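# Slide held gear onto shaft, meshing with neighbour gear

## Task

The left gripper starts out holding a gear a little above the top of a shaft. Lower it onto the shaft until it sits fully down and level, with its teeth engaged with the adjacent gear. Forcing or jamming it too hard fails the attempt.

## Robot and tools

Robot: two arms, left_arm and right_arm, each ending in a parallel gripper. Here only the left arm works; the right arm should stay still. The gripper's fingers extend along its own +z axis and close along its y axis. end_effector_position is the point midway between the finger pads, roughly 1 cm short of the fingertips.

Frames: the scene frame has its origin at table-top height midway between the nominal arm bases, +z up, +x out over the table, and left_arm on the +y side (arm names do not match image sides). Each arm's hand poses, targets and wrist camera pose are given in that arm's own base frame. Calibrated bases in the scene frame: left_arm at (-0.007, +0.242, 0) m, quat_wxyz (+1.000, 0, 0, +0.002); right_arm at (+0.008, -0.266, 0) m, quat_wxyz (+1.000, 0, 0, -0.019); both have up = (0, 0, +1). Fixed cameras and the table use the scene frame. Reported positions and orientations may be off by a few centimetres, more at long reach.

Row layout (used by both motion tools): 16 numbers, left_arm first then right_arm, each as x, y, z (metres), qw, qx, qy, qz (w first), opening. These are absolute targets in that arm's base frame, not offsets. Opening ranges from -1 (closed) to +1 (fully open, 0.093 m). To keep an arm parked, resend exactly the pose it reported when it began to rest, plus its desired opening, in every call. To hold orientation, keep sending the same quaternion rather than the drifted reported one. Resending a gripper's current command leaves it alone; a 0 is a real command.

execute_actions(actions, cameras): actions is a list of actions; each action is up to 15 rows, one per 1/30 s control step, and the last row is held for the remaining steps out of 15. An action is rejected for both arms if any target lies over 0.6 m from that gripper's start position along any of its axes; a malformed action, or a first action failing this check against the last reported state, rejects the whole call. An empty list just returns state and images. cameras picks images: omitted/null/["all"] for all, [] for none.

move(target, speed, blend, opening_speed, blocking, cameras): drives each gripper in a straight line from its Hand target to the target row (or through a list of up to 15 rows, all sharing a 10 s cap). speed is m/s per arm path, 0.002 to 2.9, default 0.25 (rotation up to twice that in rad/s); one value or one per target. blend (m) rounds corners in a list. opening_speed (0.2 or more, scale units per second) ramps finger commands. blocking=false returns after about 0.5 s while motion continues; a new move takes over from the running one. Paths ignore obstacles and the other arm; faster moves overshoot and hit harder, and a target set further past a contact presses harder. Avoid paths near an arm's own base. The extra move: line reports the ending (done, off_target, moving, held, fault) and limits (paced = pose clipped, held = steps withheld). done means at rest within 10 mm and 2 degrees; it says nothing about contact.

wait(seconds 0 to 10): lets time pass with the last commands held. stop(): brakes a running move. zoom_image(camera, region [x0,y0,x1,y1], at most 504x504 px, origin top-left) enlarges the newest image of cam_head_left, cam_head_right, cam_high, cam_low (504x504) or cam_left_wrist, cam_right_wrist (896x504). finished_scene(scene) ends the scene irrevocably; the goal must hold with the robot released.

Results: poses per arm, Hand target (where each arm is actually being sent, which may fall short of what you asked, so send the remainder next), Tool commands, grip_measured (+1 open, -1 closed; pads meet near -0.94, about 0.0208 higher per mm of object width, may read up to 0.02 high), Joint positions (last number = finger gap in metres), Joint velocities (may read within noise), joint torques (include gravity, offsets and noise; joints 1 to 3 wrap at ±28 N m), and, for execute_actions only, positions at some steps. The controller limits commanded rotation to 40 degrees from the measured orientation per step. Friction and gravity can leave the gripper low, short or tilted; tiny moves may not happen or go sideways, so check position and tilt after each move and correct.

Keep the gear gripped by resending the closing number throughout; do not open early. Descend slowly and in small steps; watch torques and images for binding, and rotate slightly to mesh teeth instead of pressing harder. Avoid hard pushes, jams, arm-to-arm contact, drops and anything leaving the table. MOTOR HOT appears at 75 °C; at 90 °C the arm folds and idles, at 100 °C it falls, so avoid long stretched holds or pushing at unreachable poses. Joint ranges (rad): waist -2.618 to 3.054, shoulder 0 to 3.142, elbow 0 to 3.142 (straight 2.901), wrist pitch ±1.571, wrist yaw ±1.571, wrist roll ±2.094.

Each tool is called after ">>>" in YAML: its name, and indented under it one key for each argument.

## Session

>>> execute_actions:
  actions: []

>>> zoom_image:
  camera: "cam_low"
  region: [330, 210, 430, 310]

>>> zoom_image:
  camera: "cam_high"
  region: [150, 270, 290, 410]

Scene clock: 0.00 s.
left_arm: end_effector_position=(+0.2784, -0.1496, +0.1229) grip_measured=-0.755 end_effector_quat_wxyz=(+0.004, +0.860, +0.510, -0.009) | right_arm: end_effector_position=(+0.3754, +0.0000, +0.4021) grip_measured=+1.000 end_effector_quat_wxyz=(+0.707, +0.000, +0.707, +0.000)
Joint positions: left_arm=[-0.483 1.741 1.467 -1.3 0.019 1.588 0.009] | right_arm=[0 1.047 1.047 0 0 0 0.093]
Joint velocities: within noise
Joint torques (N m): no reading
Heat: left arm: 26 °C; right arm: 27 °C.
Hand target: left_arm +0.2799, -0.1507, +0.1273; +0.011, +0.860, +0.510, -0.005 | right_arm +0.3742, +0.0000, +0.4058; +0.709, +0.000, +0.705, +0.000
Tool commands: left_gripper/opening=-0.924754 right_gripper/opening=+1.0

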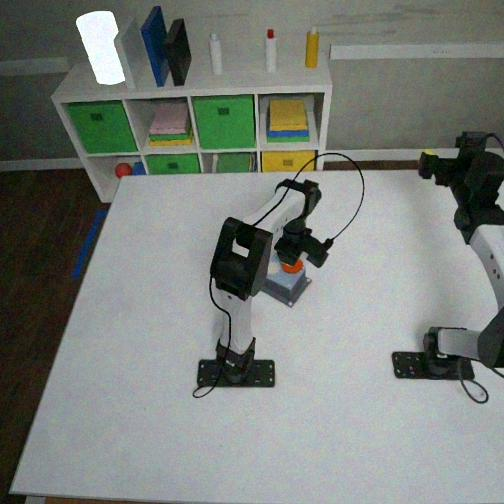

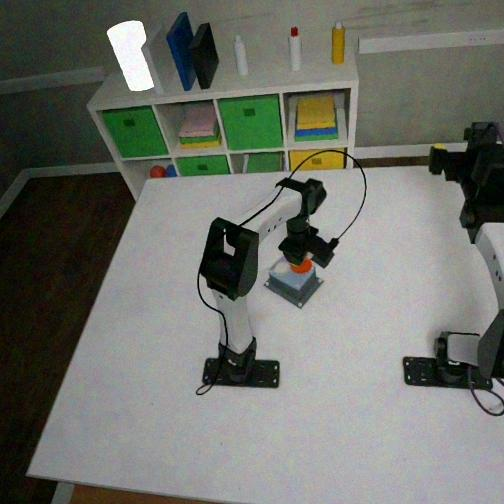

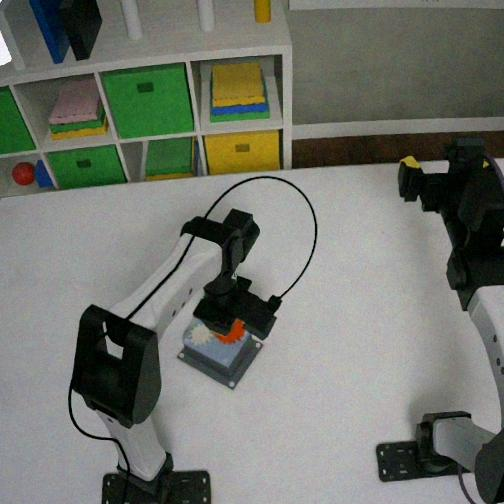

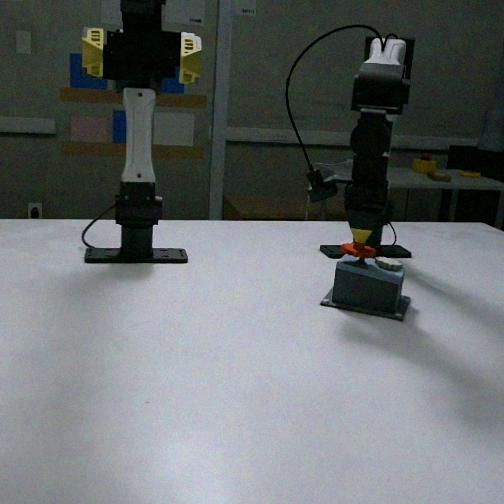

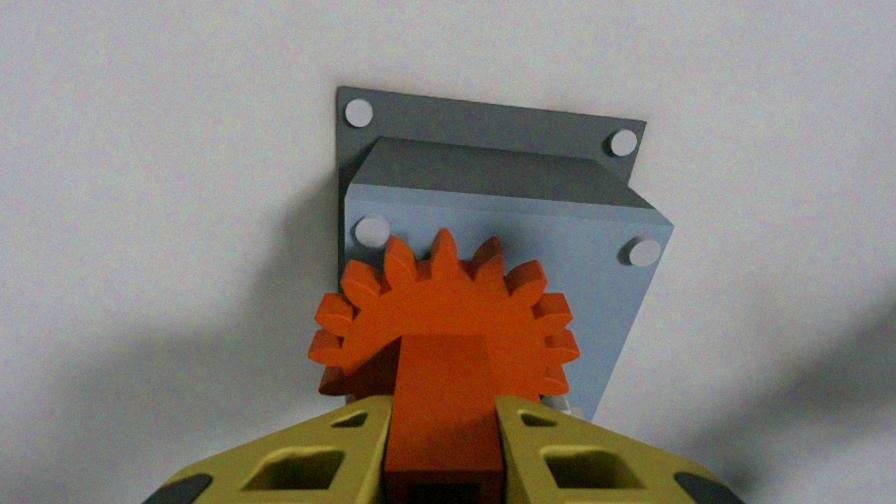

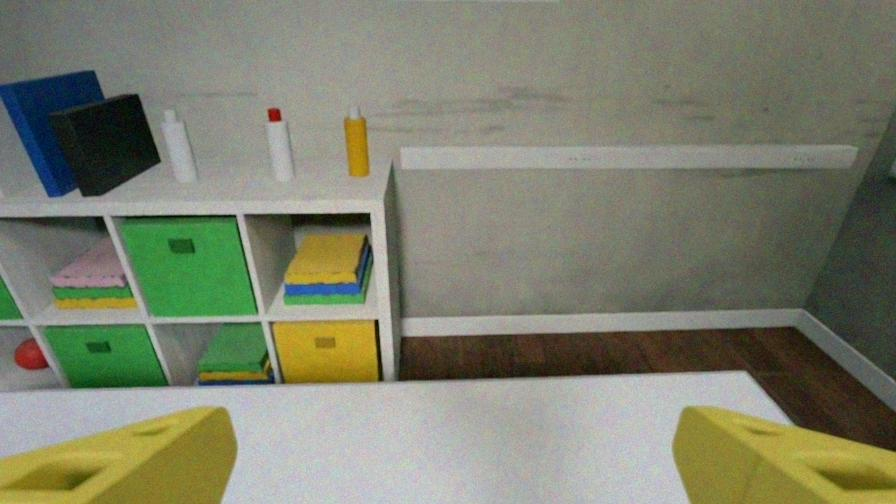

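Scaled by 5.040.

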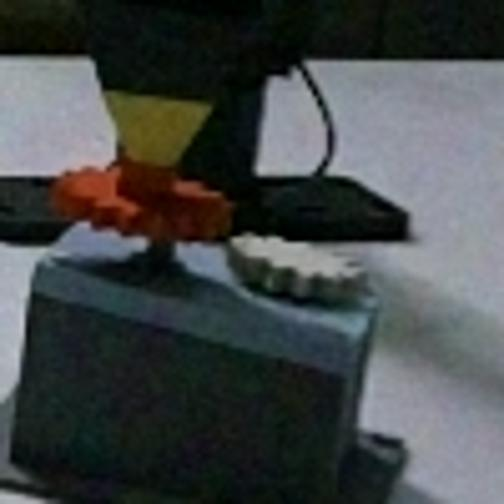

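Scaled by 3.600.

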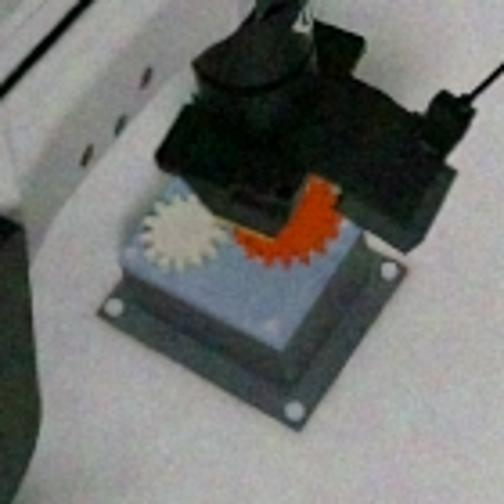

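>>> move:
  target:
    - [0.2799,-0.1506,0.165,0.004,0.860,0.510,-0.006,-0.925,0.3742,0,0.4058,0.709,0,0.705,0,1]
    - [0.299,-0.115,0.165,0.004,0.860,0.510,-0.006,-0.925,0.3742,0,0.4058,0.709,0,0.705,0,1]
  speed: 0.1
  cameras: ["cam_left_wrist","cam_low","cam_high"]

>>> zoom_image:
  camera: "cam_left_wrist"
  region: [340, 80, 640, 380]

Scene clock: 2.70 s.
left_arm: end_effector_position=(+0.2952, -0.1152, +0.1625) grip_measured=-0.735 end_effector_quat_wxyz=(+0.008, +0.858, +0.514, -0.006) | right_arm: end_effector_position=(+0.3754, +0.0000, +0.4021) grip_measured=+1.000 end_effector_quat_wxyz=(+0.707, +0.000, +0.707, +0.000)
Joint positions: left_arm=[-0.362 1.745 1.629 -1.451 0.019 1.7 0.01] | right_arm=[0 1.047 1.047 0 0 0 0.093]
Joint torques (N m): left_arm=[0.36 -5.68 8.12 0.08 0.03 0.07] | right_arm=[-0.18 -2.96 7.9 2 0.07 -0.02]
Heat: left arm: 27 °C; right arm: 28 °C.
Hand target: left_arm +0.2989, -0.1150, +0.1649; +0.004, +0.860, +0.510, -0.006 | right_arm +0.3742, +0.0000, +0.4058; +0.709, +0.000, +0.705, +0.000
Off the commanded pose: left_arm 0.005 m, 1 deg | right_arm 0.004 m, 0 deg.
move: done
Images, in order (width x height): cam_high 504x504, cam_low 504x504, cam_left_wrist 896x504.

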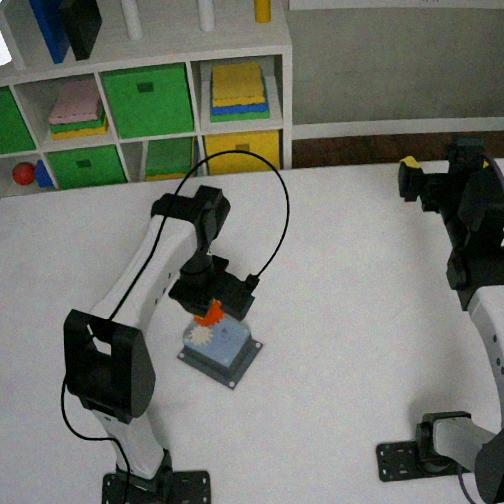

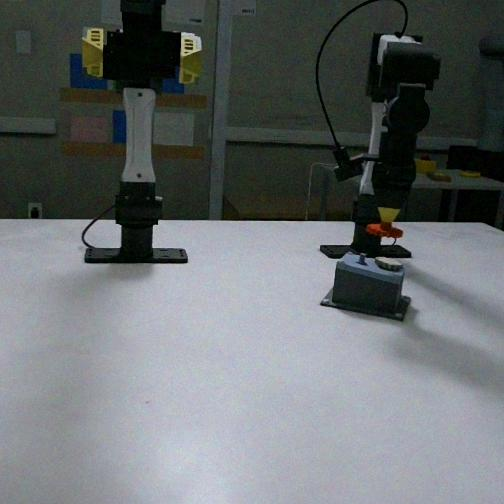

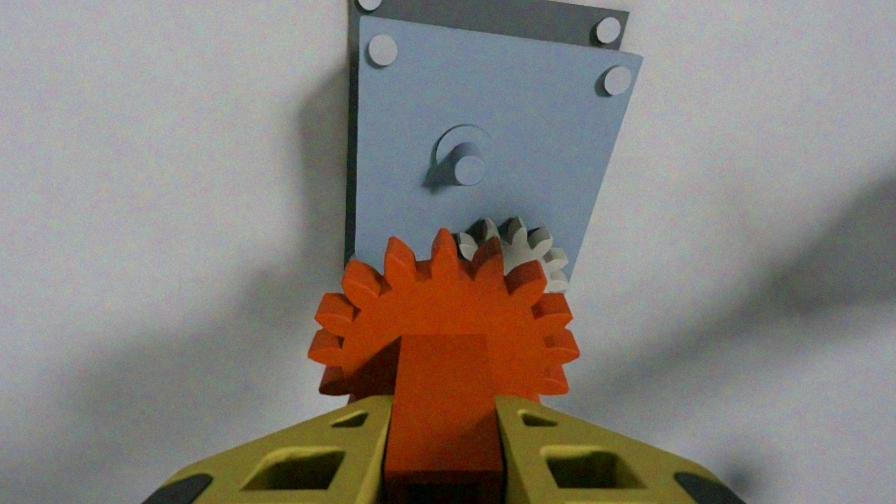

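Scaled by 1.680.

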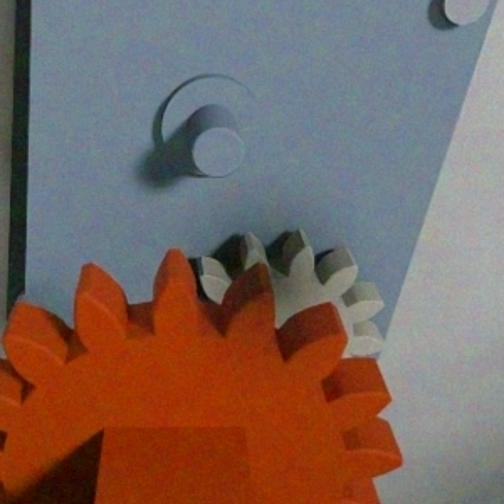

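>>> move:
  target: [0.3100,-0.0955,0.165,0.004,0.860,0.510,-0.006,-0.925,0.3742,0,0.4058,0.709,0,0.705,0,1]
  speed: 0.1
  cameras: ["cam_left_wrist"]

>>> zoom_image:
  camera: "cam_left_wrist"
  region: [340, 0, 640, 300]

Scene clock: 6.33 s.
left_arm: end_effector_position=(+0.3061, -0.0965, +0.1626) grip_measured=-0.735 end_effector_quat_wxyz=(+0.008, +0.858, +0.513, -0.006) | right_arm: end_effector_position=(+0.3754, +0.0000, +0.4021) grip_measured=+1.000 end_effector_quat_wxyz=(+0.707, +0.000, +0.707, +0.000)
Joint positions: left_arm=[-0.295 1.761 1.649 -1.456 0.019 1.768 0.01] | right_arm=[0 1.047 1.047 0 0 0 0.093]
Joint torques (N m): left_arm=[0.53 -5.79 8.06 0.05 0.02 0.08] | right_arm=[-0.29 -2.92 7.86 2.03 0.08 -0.02]
Heat: left arm: 27 °C; right arm: 28 °C.
Hand target: left_arm +0.3099, -0.0954, +0.1649; +0.004, +0.860, +0.510, -0.006 | right_arm +0.3742, +0.0000, +0.4058; +0.709, +0.000, +0.705, +0.000
Off the commanded pose: left_arm 0.005 m, 1 deg | right_arm 0.004 m, 0 deg.
move: done
Images, in order (width x height): cam_left_wrist 896x504.

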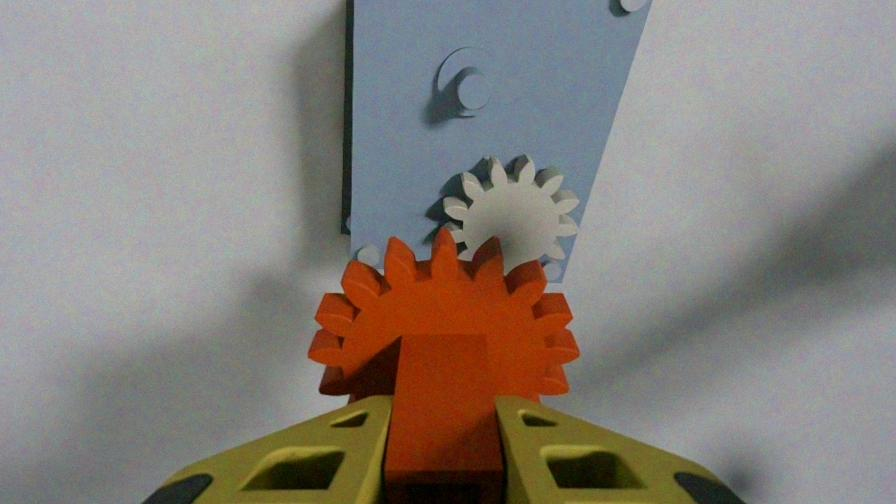

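Scaled by 1.680.

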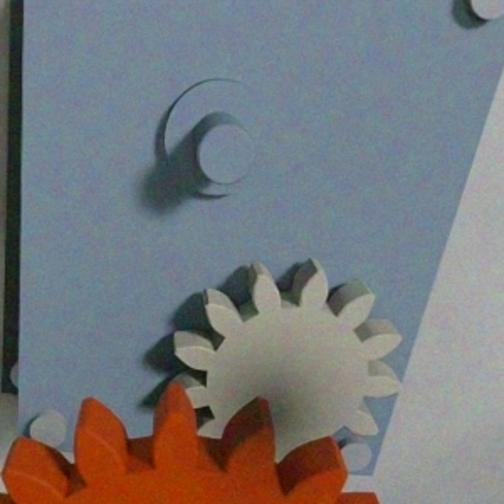

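>>> move:
  target:
    - [0.2795,-0.137,0.155,0.0121,0.8733,0.4871,0.0104,-0.925,0.3742,0,0.4058,0.709,0,0.705,0,1]
    - [0.2740,-0.1420,0.136,0.0121,0.8733,0.4871,0.0104,-0.925,0.3742,0,0.4058,0.709,0,0.705,0,1]
  speed: 0.1
  cameras: ["cam_low","cam_left_wrist","cam_high"]

>>> zoom_image:
  camera: "cam_low"
  region: [330, 220, 400, 290]

>>> zoom_image:
  camera: "cam_left_wrist"
  region: [290, 80, 690, 480]

Scene clock: 13.30 s.
left_arm: end_effector_position=(+0.2739, -0.1424, +0.1303) grip_measured=-0.735 end_effector_quat_wxyz=(+0.001, +0.874, +0.486, -0.006) | right_arm: end_effector_position=(+0.3754, +0.0000, +0.4021) grip_measured=+1.000 end_effector_quat_wxyz=(+0.707, +0.000, +0.707, +0.000)
Joint positions: left_arm=[-0.474 1.714 1.465 -1.327 0.011 1.654 0.01] | right_arm=[0 1.047 1.047 0 0 0 0.093]
Joint torques (N m): left_arm=[-0.4 -10.14 4.29 0.39 -0.07 -0.19] | right_arm=[-0.34 -3 7.88 2.02 0.08 -0.05]
Heat: left arm: 29 °C; right arm: 29 °C.
Hand target: left_arm +0.2740, -0.1420, +0.1360; +0.012, +0.873, +0.487, +0.010 | right_arm +0.3742, +0.0000, +0.4058; +0.709, +0.000, +0.705, +0.000
Off the commanded pose: left_arm 0.006 m, 2 deg | right_arm 0.004 m, 0 deg.
move: done
Images, in order (width x height): cam_high 504x504, cam_low 504x504, cam_left_wrist 896x504.

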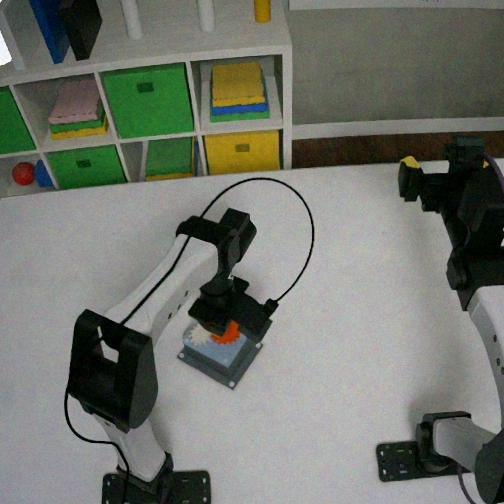

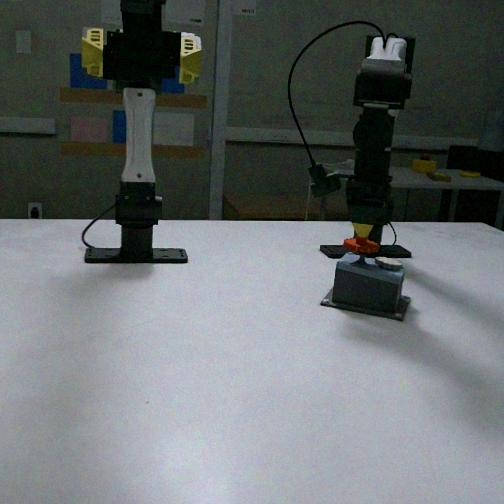

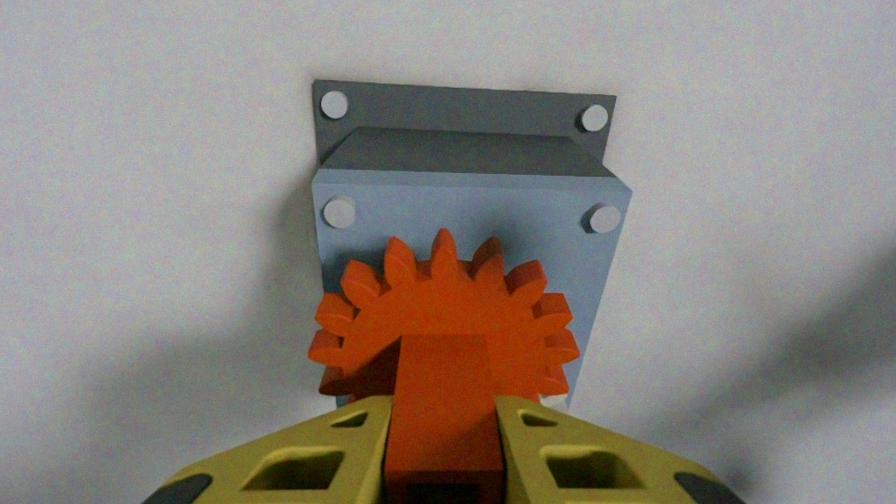

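Scaled by 7.200.

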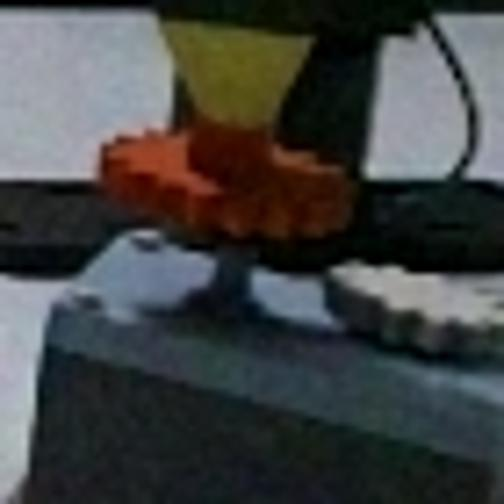

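Scaled by 1.260.

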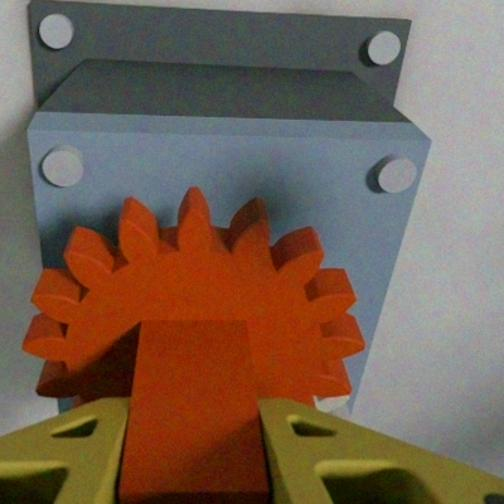

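>>> move:
  target: [0.2746,-0.1403,0.132,0.0121,0.8733,0.4871,0.0104,-0.925,0.3742,0,0.4058,0.709,0,0.705,0,1]
  speed: 0.04
  cameras: ["cam_low","cam_left_wrist"]

>>> zoom_image:
  camera: "cam_low"
  region: [330, 220, 400, 290]

Scene clock: 19.13 s.
left_arm: end_effector_position=(+0.2736, -0.1421, +0.1262) grip_measured=-0.735 end_effector_quat_wxyz=(+0.001, +0.874, +0.486, -0.006) | right_arm: end_effector_position=(+0.3754, +0.0000, +0.4021) grip_measured=+1.000 end_effector_quat_wxyz=(+0.707, +0.000, +0.707, +0.000)
Joint positions: left_arm=[-0.474 1.713 1.448 -1.311 0.01 1.654 0.01] | right_arm=[0 1.047 1.047 0 0 0 0.093]
Joint torques (N m): left_arm=[0.09 -10.21 4.25 0.41 -0.08 -0.11] | right_arm=[-0.36 -2.96 7.9 2.01 0.06 -0.03]
Heat: left arm: 30 °C; right arm: 30 °C.
Hand target: left_arm +0.2746, -0.1403, +0.1320; +0.012, +0.873, +0.487, +0.010 | right_arm +0.3742, +0.0000, +0.4058; +0.709, +0.000, +0.705, +0.000
Off the commanded pose: left_arm 0.006 m, 2 deg | right_arm 0.004 m, 0 deg.
move: done
Images, in order (width x height): cam_low 504x504, cam_left_wrist 896x504.

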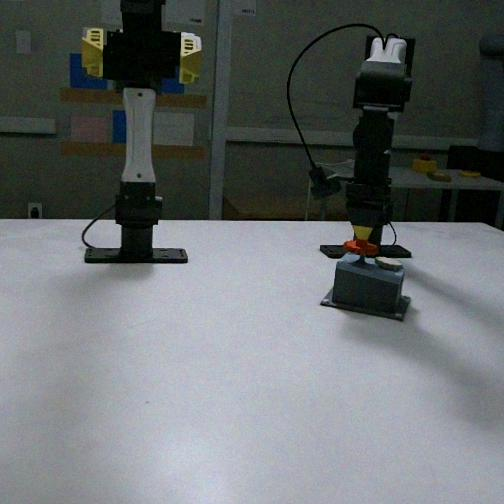

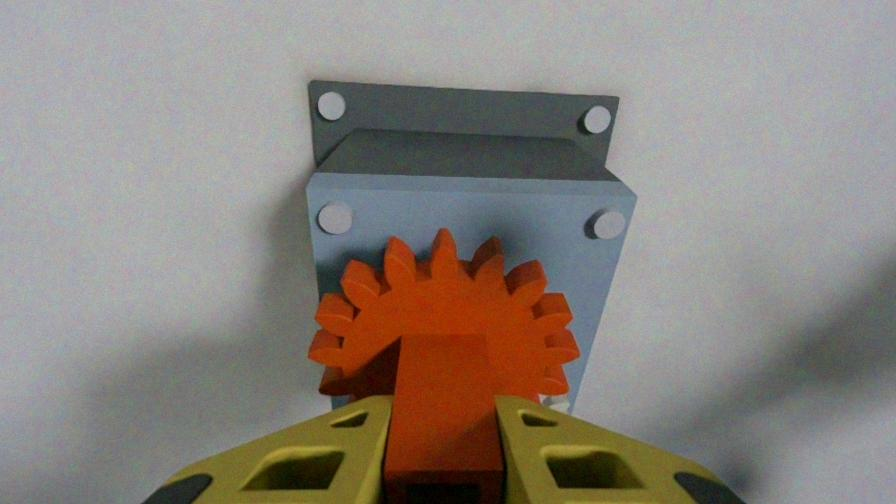

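Scaled by 7.200.

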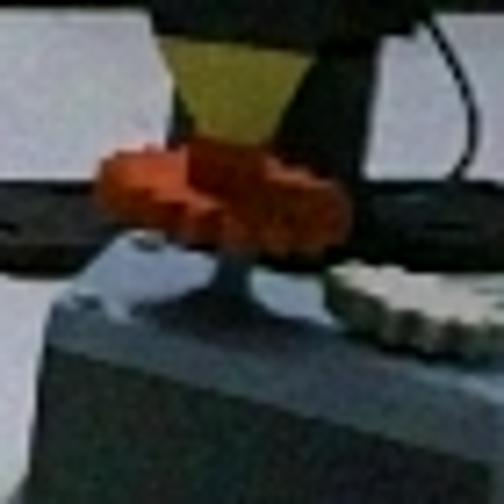

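>>> move:
  target: [0.2752,-0.1380,0.132,0.0121,0.8733,0.4871,0.0104,-0.925,0.3742,0,0.4058,0.709,0,0.705,0,1]
  speed: 0.04
  cameras: []

Scene clock: 20.37 s.
left_arm: end_effector_position=(+0.2738, -0.1423, +0.1262) grip_measured=-0.735 end_effector_quat_wxyz=(+0.001, +0.874, +0.486, -0.005) | right_arm: end_effector_position=(+0.3754, +0.0000, +0.4021) grip_measured=+1.000 end_effector_quat_wxyz=(+0.707, +0.000, +0.707, +0.000)
Joint positions: left_arm=[-0.474 1.713 1.448 -1.31 0.01 1.654 0.01] | right_arm=[0 1.047 1.047 0 0 0 0.093]
Joint torques (N m): left_arm=[0.72 -10.36 4.11 0.41 -0.09 -0.03] | right_arm=[-0.36 -3.07 7.92 2.02 0.08 -0.04]
Heat: left arm: 30 °C; right arm: 30 °C.
Hand target: left_arm +0.2752, -0.1380, +0.1319; +0.012, +0.873, +0.487, +0.010 | right_arm +0.3742, +0.0000, +0.4058; +0.709, +0.000, +0.705, +0.000
Off the commanded pose: left_arm 0.007 m, 2 deg | right_arm 0.004 m, 0 deg.
move: done
No camera images: "cameras" was empty.

>>> move:
  target: [0.2755,-0.1360,0.132,0.0121,0.8733,0.4871,0.0104,-0.925,0.3742,0,0.4058,0.709,0,0.705,0,1]
  speed: 0.04
  cameras: []

Scene clock: 21.67 s.
left_arm: end_effector_position=(+0.2748, -0.1407, +0.1262) grip_measured=-0.735 end_effector_quat_wxyz=(+0.001, +0.873, +0.488, -0.005) | right_arm: end_effector_position=(+0.3754, +0.0000, +0.4021) grip_measured=+1.000 end_effector_quat_wxyz=(+0.707, +0.000, +0.707, +0.000)
Joint positions: left_arm=[-0.468 1.713 1.448 -1.31 0.01 1.654 0.01] | right_arm=[0 1.047 1.047 0 0 0 0.093]
Joint torques (N m): left_arm=[0.73 -10.56 3.86 0.41 -0.08 0.04] | right_arm=[-0.31 -2.95 7.87 2.01 0.05 -0.02]
Heat: left arm: 30 °C; right arm: 30 °C.
Hand target: left_arm +0.2754, -0.1361, +0.1319; +0.012, +0.873, +0.487, +0.010 | right_arm +0.3742, +0.0000, +0.4058; +0.709, +0.000, +0.705, +0.000
Off the commanded pose: left_arm 0.008 m, 2 deg | right_arm 0.004 m, 0 deg.
move: done
No camera images: "cameras" was empty.

>>> move:
  target: [0.2752,-0.1360,0.125,0.0121,0.8733,0.4871,0.0104,-0.925,0.3742,0,0.4058,0.709,0,0.705,0,1]
  speed: 0.02
  cameras: ["cam_low","cam_left_wrist"]

>>> zoom_image:
  camera: "cam_low"
  region: [330, 220, 400, 290]

Scene clock: 23.23 s.
left_arm: end_effector_position=(+0.2726, -0.1396, +0.1203) grip_measured=-0.735 end_effector_quat_wxyz=(+0.000, +0.873, +0.488, -0.006) | right_arm: end_effector_position=(+0.3754, +0.0000, +0.4021) grip_measured=+1.000 end_effector_quat_wxyz=(+0.707, +0.000, +0.707, +0.000)
Joint positions: left_arm=[-0.468 1.706 1.417 -1.287 0.01 1.654 0.01] | right_arm=[0 1.047 1.047 0 0 0 0.093]
Joint torques (N m): left_arm=[0.72 -9.91 4.18 0.46 -0.08 0.03] | right_arm=[-0.27 -2.95 7.9 2.02 0.07 -0.04]
Heat: left arm: 31 °C; right arm: 30 °C.
Hand target: left_arm +0.2751, -0.1361, +0.1250; +0.012, +0.873, +0.487, +0.010 | right_arm +0.3742, +0.0000, +0.4058; +0.709, +0.000, +0.705, +0.000
Off the commanded pose: left_arm 0.006 m, 2 deg | right_arm 0.004 m, 0 deg.
move: done
Images, in order (width x height): cam_low 504x504, cam_left_wrist 896x504.

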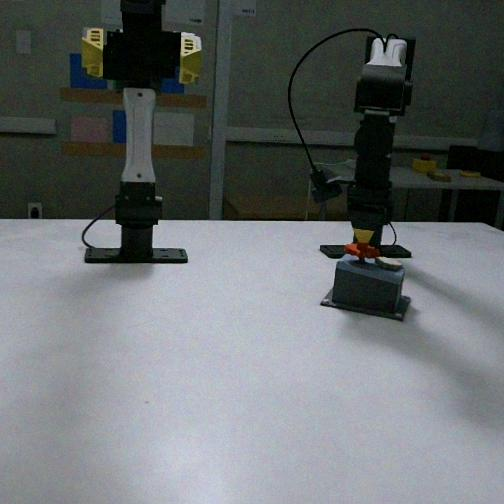

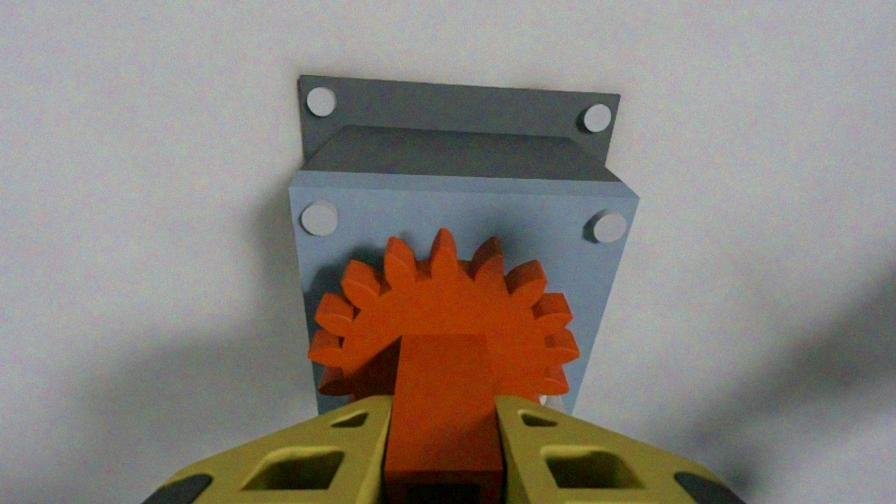

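Scaled by 7.200.

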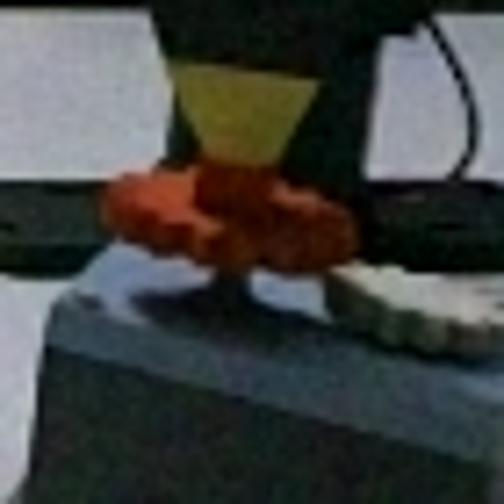

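>>> move:
  target: [0.2765,-0.1364,0.1235,0.0121,0.8733,0.4871,0.0104,-0.925,0.3742,0,0.4058,0.709,0,0.705,0,1]
  speed: 0.02
  cameras: []

>>> move:
  target: [0.2778,-0.1370,0.1225,0.0121,0.8733,0.4871,0.0104,-0.925,0.3742,0,0.4058,0.709,0,0.705,0,1]
  speed: 0.02
  cameras: []

Scene clock: 26.27 s.
left_arm: end_effector_position=(+0.2745, -0.1406, +0.1202) grip_measured=-0.735 end_effector_quat_wxyz=(+0.004, +0.873, +0.488, -0.003) | right_arm: end_effector_position=(+0.3754, +0.0000, +0.4021) grip_measured=+1.000 end_effector_quat_wxyz=(+0.707, +0.000, +0.707, +0.000)
Joint positions: left_arm=[-0.468 1.706 1.417 -1.278 0.01 1.654 0.01] | right_arm=[0 1.047 1.047 0 0 0 0.093]
Joint torques (N m): left_arm=[0.76 -9.47 4.16 0.46 -0.08 0.04] | right_arm=[-0.27 -3 7.87 2 0.07 -0.03]
Heat: left arm: 32 °C; right arm: 30 °C.
Hand target: left_arm +0.2764, -0.1365, +0.1234; +0.012, +0.873, +0.487, +0.010 | right_arm +0.3742, +0.0000, +0.4058; +0.709, +0.000, +0.705, +0.000
Off the commanded pose: left_arm 0.006 m, 2 deg | right_arm 0.004 m, 0 deg.
move: done
No camera images: "cameras" was empty.

Scene clock: 26.97 s.
left_arm: end_effector_position=(+0.2753, -0.1409, +0.1202) grip_measured=-0.735 end_effector_quat_wxyz=(+0.006, +0.873, +0.488, -0.002) | right_arm: end_effector_position=(+0.3754, +0.0000, +0.4021) grip_measured=+1.000 end_effector_quat_wxyz=(+0.707, +0.000, +0.707, +0.000)
Joint positions: left_arm=[-0.468 1.706 1.417 -1.274 0.01 1.654 0.01] | right_arm=[0 1.047 1.047 0 0 0 0.093]
Joint torques (N m): left_arm=[0.8 -8.96 4.36 0.45 -0.08 0.04] | right_arm=[-0.27 -2.92 7.95 2.02 0.05 -0.05]
Heat: left arm: 32 °C; right arm: 30 °C.
Hand target: left_arm +0.2777, -0.1370, +0.1224; +0.012, +0.873, +0.487, +0.010 | right_arm +0.3742, +0.0000, +0.4058; +0.709, +0.000, +0.705, +0.000
Off the commanded pose: left_arm 0.005 m, 2 deg | right_arm 0.004 m, 0 deg.
move: done
No camera images: "cameras" was empty.

>>> move:
  target: [0.2770,-0.1366,0.1195,0.0121,0.8733,0.4871,0.0104,-0.925,0.3742,0,0.4058,0.709,0,0.705,0,1]
  speed: 0.01
  cameras: []

>>> move:
  target: [0.2760,-0.1362,0.1175,0.0121,0.8733,0.4871,0.0104,-0.925,0.3742,0,0.4058,0.709,0,0.705,0,1]
  speed: 0.01
  cameras: ["cam_low","cam_left_wrist"]

>>> zoom_image:
  camera: "cam_low"
  region: [330, 220, 400, 290]

Scene clock: 29.07 s.
left_arm: end_effector_position=(+0.2760, -0.1413, +0.1196) grip_measured=-0.735 end_effector_quat_wxyz=(+0.007, +0.873, +0.488, -0.001) | right_arm: end_effector_position=(+0.3754, +0.0000, +0.4021) grip_measured=+1.000 end_effector_quat_wxyz=(+0.707, +0.000, +0.707, +0.000)
Joint positions: left_arm=[-0.468 1.706 1.414 -1.269 0.01 1.654 0.01] | right_arm=[0 1.047 1.047 0 0 0 0.093]
Joint torques (N m): left_arm=[0.8 -9.2 3.37 0.53 -0.08 0.04] | right_arm=[-0.23 -3.08 7.86 2.03 0.09 -0.03]
Heat: left arm: 32 °C; right arm: 31 °C.
Hand target: left_arm +0.2769, -0.1367, +0.1194; +0.011, +0.873, +0.487, +0.010 | right_arm +0.3742, +0.0000, +0.4058; +0.709, +0.000, +0.705, +0.000
Off the commanded pose: left_arm 0.005 m, 1 deg | right_arm 0.004 m, 0 deg.
move: done
No camera images: "cameras" was empty.

Scene clock: 29.77 s.
left_arm: end_effector_position=(+0.2757, -0.1411, +0.1196) grip_measured=-0.735 end_effector_quat_wxyz=(+0.011, +0.873, +0.488, +0.002) | right_arm: end_effector_position=(+0.3754, +0.0000, +0.4021) grip_measured=+1.000 end_effector_quat_wxyz=(+0.707, +0.000, +0.707, +0.000)
Joint positions: left_arm=[-0.468 1.695 1.401 -1.256 0.01 1.654 0.01] | right_arm=[0 1.047 1.047 0 0 0 0.093]
Joint torques (N m): left_arm=[0.77 -8.47 3.44 0.51 -0.07 0.04] | right_arm=[-0.29 -3.04 7.83 2.03 0.06 -0.07]
Heat: left arm: 32 °C; right arm: 31 °C.
Hand target: left_arm +0.2760, -0.1363, +0.1175; +0.012, +0.873, +0.487, +0.010 | right_arm +0.3742, +0.0000, +0.4058; +0.709, +0.000, +0.705, +0.000
Off the commanded pose: left_arm 0.005 m, 1 deg | right_arm 0.004 m, 0 deg.
move: done
Images, in order (width x height): cam_low 504x504, cam_left_wrist 896x504.

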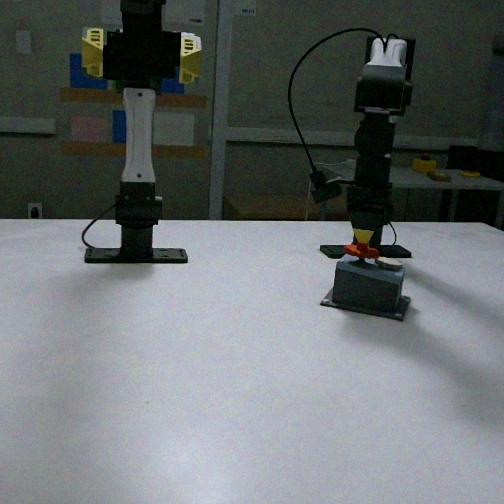

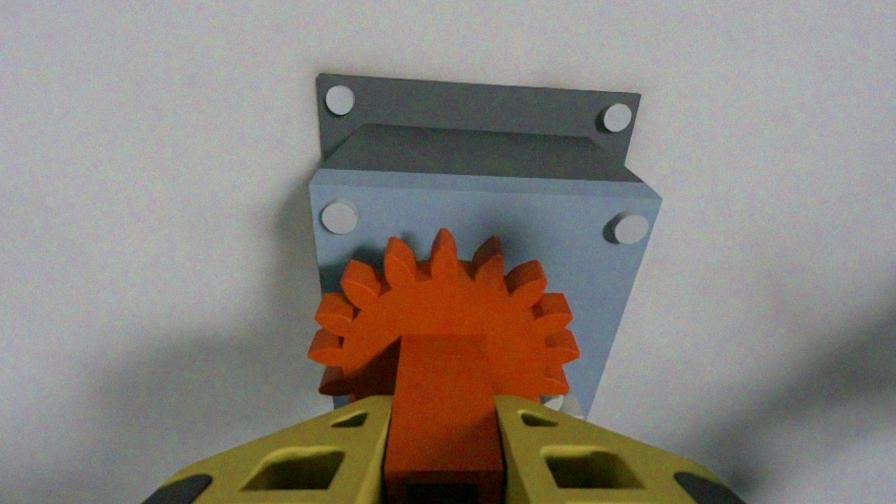

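Scaled by 7.200.

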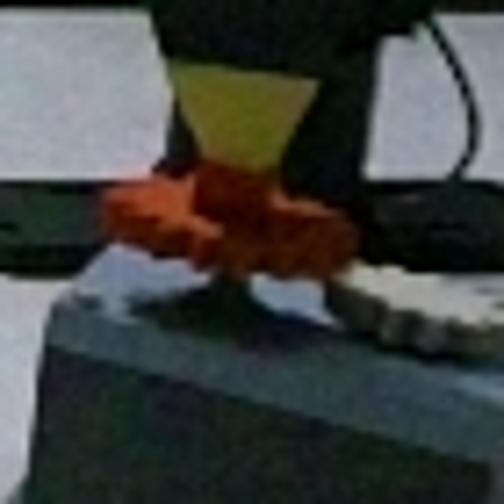

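>>> move:
  target: [0.2763,-0.1345,0.1230,0.0121,0.8733,0.4871,0.0104,-0.925,0.3742,0,0.4058,0.709,0,0.705,0,1]
  speed: 0.02
  cameras: []

>>> move:
  target: [0.2763,-0.1330,0.1220,0.0121,0.8733,0.4871,0.0104,-0.925,0.3742,0,0.4058,0.709,0,0.705,0,1]
  speed: 0.02
  cameras: ["cam_left_wrist"]

Scene clock: 35.93 s.
left_arm: end_effector_position=(+0.2762, -0.1401, +0.1196) grip_measured=-0.735 end_effector_quat_wxyz=(+0.012, +0.873, +0.488, +0.002) | right_arm: end_effector_position=(+0.3754, +0.0000, +0.4021) grip_measured=+1.000 end_effector_quat_wxyz=(+0.707, +0.000, +0.707, +0.000)
Joint positions: left_arm=[-0.464 1.695 1.401 -1.256 0.01 1.657 0.01] | right_arm=[0 1.047 1.047 0 0 0 0.093]
Joint torques (N m): left_arm=[0.91 -8.79 4.92 0.29 -0.08 0.05] | right_arm=[-0.35 -2.99 7.9 2.01 0.07 -0.05]
Heat: left arm: 33 °C; right arm: 31 °C.
Hand target: left_arm +0.2763, -0.1346, +0.1229; +0.012, +0.873, +0.487, +0.010 | right_arm +0.3742, +0.0000, +0.4058; +0.709, +0.000, +0.705, +0.000
Off the commanded pose: left_arm 0.007 m, 1 deg | right_arm 0.004 m, 0 deg.
move: done
No camera images: "cameras" was empty.

Scene clock: 36.63 s.
left_arm: end_effector_position=(+0.2767, -0.1391, +0.1197) grip_measured=-0.735 end_effector_quat_wxyz=(+0.012, +0.873, +0.488, +0.002) | right_arm: end_effector_position=(+0.3754, +0.0000, +0.4021) grip_measured=+1.000 end_effector_quat_wxyz=(+0.707, +0.000, +0.707, +0.000)
Joint positions: left_arm=[-0.461 1.695 1.401 -1.256 0.01 1.662 0.01] | right_arm=[0 1.047 1.047 0 0 0 0.093]
Joint torques (N m): left_arm=[0.99 -8.91 4.41 0.34 -0.07 0.07] | right_arm=[-0.28 -3.03 7.91 2.02 0.08 -0.05]
Heat: left arm: 33 °C; right arm: 31 °C.
Hand target: left_arm +0.2763, -0.1331, +0.1219; +0.012, +0.873, +0.487, +0.010 | right_arm +0.3742, +0.0000, +0.4058; +0.709, +0.000, +0.705, +0.000
Off the commanded pose: left_arm 0.007 m, 1 deg | right_arm 0.004 m, 0 deg.
move: done
Images, in order (width x height): cam_left_wrist 896x504.

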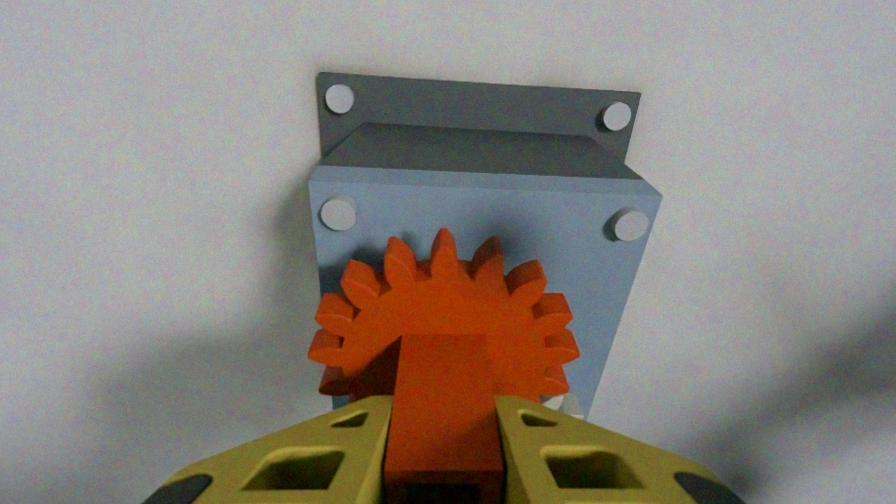

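>>> move:
  target: [0.2750,-0.1330,0.1215,0.0121,0.8733,0.4871,0.0104,-0.925,0.3742,0,0.4058,0.709,0,0.705,0,1]
  speed: 0.02
  cameras: []

>>> move:
  target: [0.2738,-0.1327,0.1210,0.0121,0.8733,0.4871,0.0104,-0.925,0.3742,0,0.4058,0.709,0,0.705,0,1]
  speed: 0.02
  cameras: ["cam_left_wrist","cam_low"]

>>> zoom_image:
  camera: "cam_low"
  region: [330, 220, 400, 290]

Scene clock: 38.90 s.
left_arm: end_effector_position=(+0.2767, -0.1391, +0.1197) grip_measured=-0.735 end_effector_quat_wxyz=(+0.012, +0.873, +0.488, +0.002) | right_arm: end_effector_position=(+0.3754, +0.0000, +0.4021) grip_measured=+1.000 end_effector_quat_wxyz=(+0.707, +0.000, +0.707, +0.000)
Joint positions: left_arm=[-0.461 1.695 1.401 -1.256 0.01 1.662 0.01] | right_arm=[0 1.047 1.047 0 0 0 0.093]
Joint torques (N m): left_arm=[0.85 -9.28 3.88 0.36 -0.07 0.04] | right_arm=[-0.29 -3.02 7.84 2 0.06 -0.02]
Heat: left arm: 34 °C; right arm: 31 °C.
Hand target: left_arm +0.2750, -0.1331, +0.1214; +0.012, +0.873, +0.487, +0.010 | right_arm +0.3742, +0.0000, +0.4058; +0.709, +0.000, +0.705, +0.000
Off the commanded pose: left_arm 0.007 m, 1 deg | right_arm 0.004 m, 0 deg.
move: done
No camera images: "cameras" was empty.

Scene clock: 39.63 s.
left_arm: end_effector_position=(+0.2743, -0.1377, +0.1176) grip_measured=-0.735 end_effector_quat_wxyz=(+0.008, +0.873, +0.488, +0.001) | right_arm: end_effector_position=(+0.3754, +0.0000, +0.4021) grip_measured=+1.000 end_effector_quat_wxyz=(+0.707, +0.000, +0.707, +0.000)
Joint positions: left_arm=[-0.461 1.692 1.39 -1.255 0.008 1.662 0.01] | right_arm=[0 1.047 1.047 0 0 0 0.093]
Joint torques (N m): left_arm=[0.79 -9.39 4.22 0.35 -0.06 0.04] | right_arm=[-0.31 -2.92 7.88 2.01 0.1 -0.05]
Heat: left arm: 34 °C; right arm: 31 °C.
Hand target: left_arm +0.2738, -0.1328, +0.1209; +0.012, +0.873, +0.487, +0.010 | right_arm +0.3742, +0.0000, +0.4058; +0.709, +0.000, +0.705, +0.000
Off the commanded pose: left_arm 0.006 m, 1 deg | right_arm 0.004 m, 0 deg.
move: done
Images, in order (width x height): cam_low 504x504, cam_left_wrist 896x504.

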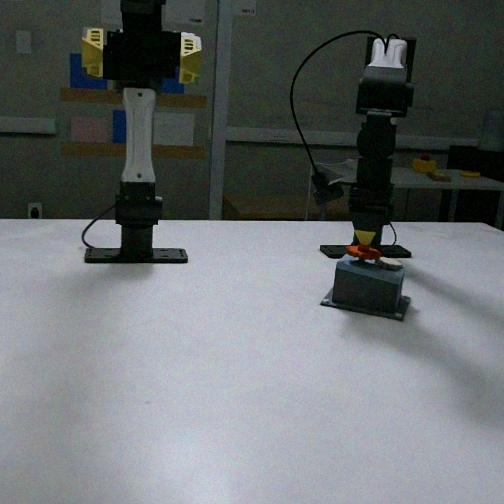

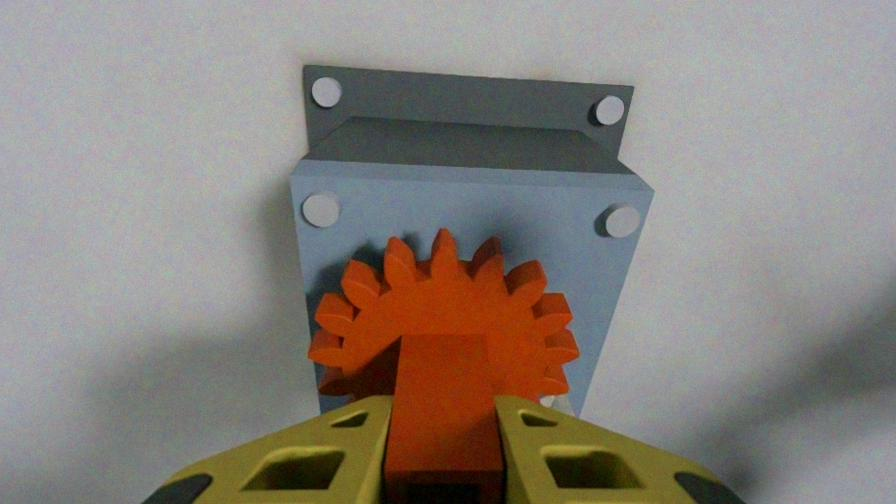

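Scaled by 7.200.

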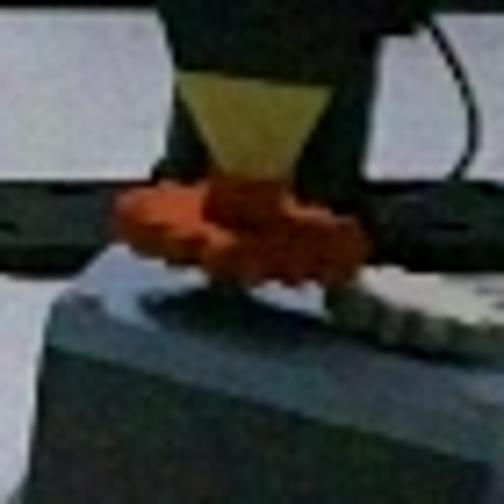

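>>> move:
  target: [0.2738,-0.1330,0.1190,0.0121,0.8733,0.4871,0.0104,-0.925,0.3742,0,0.4058,0.709,0,0.705,0,1]
  speed: 0.01
  cameras: []

>>> move:
  target: [0.2738,-0.1335,0.1170,0.0121,0.8733,0.4871,0.0104,-0.925,0.3742,0,0.4058,0.709,0,0.705,0,1]
  speed: 0.01
  cameras: ["cam_low","cam_left_wrist"]

>>> zoom_image:
  camera: "cam_low"
  region: [330, 220, 400, 290]

Scene clock: 42.23 s.
left_arm: end_effector_position=(+0.2744, -0.1377, +0.1160) grip_measured=-0.735 end_effector_quat_wxyz=(+0.008, +0.873, +0.488, +0.001) | right_arm: end_effector_position=(+0.3754, +0.0000, +0.4021) grip_measured=+1.000 end_effector_quat_wxyz=(+0.707, +0.000, +0.707, +0.000)
Joint positions: left_arm=[-0.461 1.692 1.383 -1.248 0.008 1.662 0.01] | right_arm=[0 1.047 1.047 0 0 0 0.093]
Joint torques (N m): left_arm=[0.69 -9.26 4.16 0.37 -0.05 0.02] | right_arm=[-0.36 -2.95 7.79 2 0.07 -0.06]
Heat: left arm: 34 °C; right arm: 31 °C.
Hand target: left_arm +0.2738, -0.1331, +0.1189; +0.012, +0.873, +0.487, +0.010 | right_arm +0.3742, +0.0000, +0.4058; +0.709, +0.000, +0.705, +0.000
Off the commanded pose: left_arm 0.006 m, 1 deg | right_arm 0.004 m, 0 deg.
move: done
No camera images: "cameras" was empty.

Scene clock: 42.93 s.
left_arm: end_effector_position=(+0.2744, -0.1377, +0.1144) grip_measured=-0.735 end_effector_quat_wxyz=(+0.009, +0.873, +0.488, +0.001) | right_arm: end_effector_position=(+0.3754, +0.0000, +0.4021) grip_measured=+1.000 end_effector_quat_wxyz=(+0.707, +0.000, +0.707, +0.000)
Joint positions: left_arm=[-0.461 1.692 1.377 -1.24 0.008 1.662 0.01] | right_arm=[0 1.047 1.047 0 0 0 0.093]
Joint torques (N m): left_arm=[0.57 -9.17 4.18 0.37 -0.06 0.01] | right_arm=[-0.28 -2.93 7.79 2.01 0.1 -0.05]
Heat: left arm: 34 °C; right arm: 31 °C.
Hand target: left_arm +0.2738, -0.1336, +0.1169; +0.012, +0.873, +0.487, +0.010 | right_arm +0.3742, +0.0000, +0.4058; +0.709, +0.000, +0.705, +0.000
Off the commanded pose: left_arm 0.005 m, 1 deg | right_arm 0.004 m, 0 deg.
move: done
Images, in order (width x height): cam_low 504x504, cam_left_wrist 896x504.

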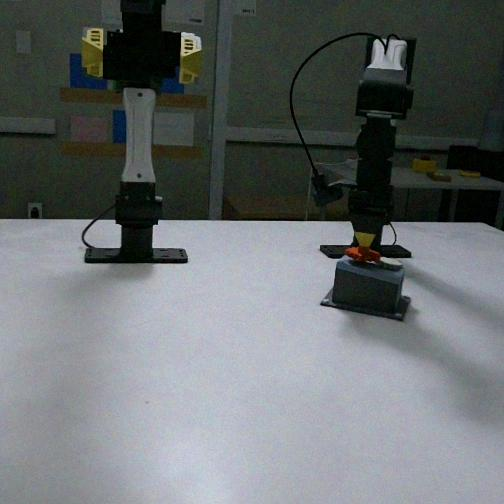

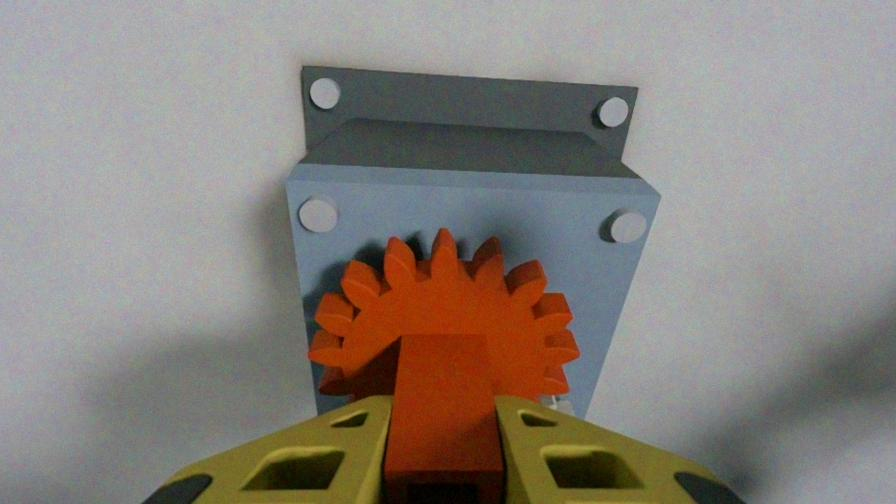

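Scaled by 7.200.

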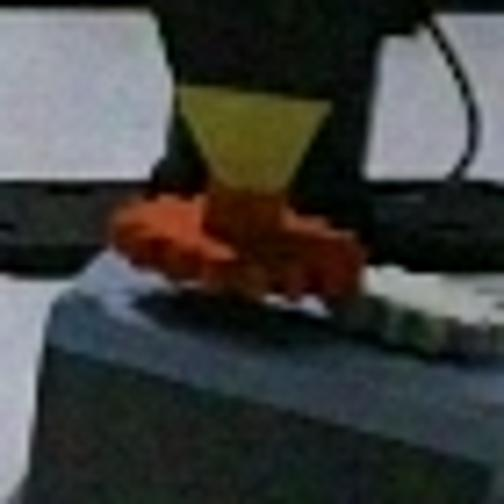

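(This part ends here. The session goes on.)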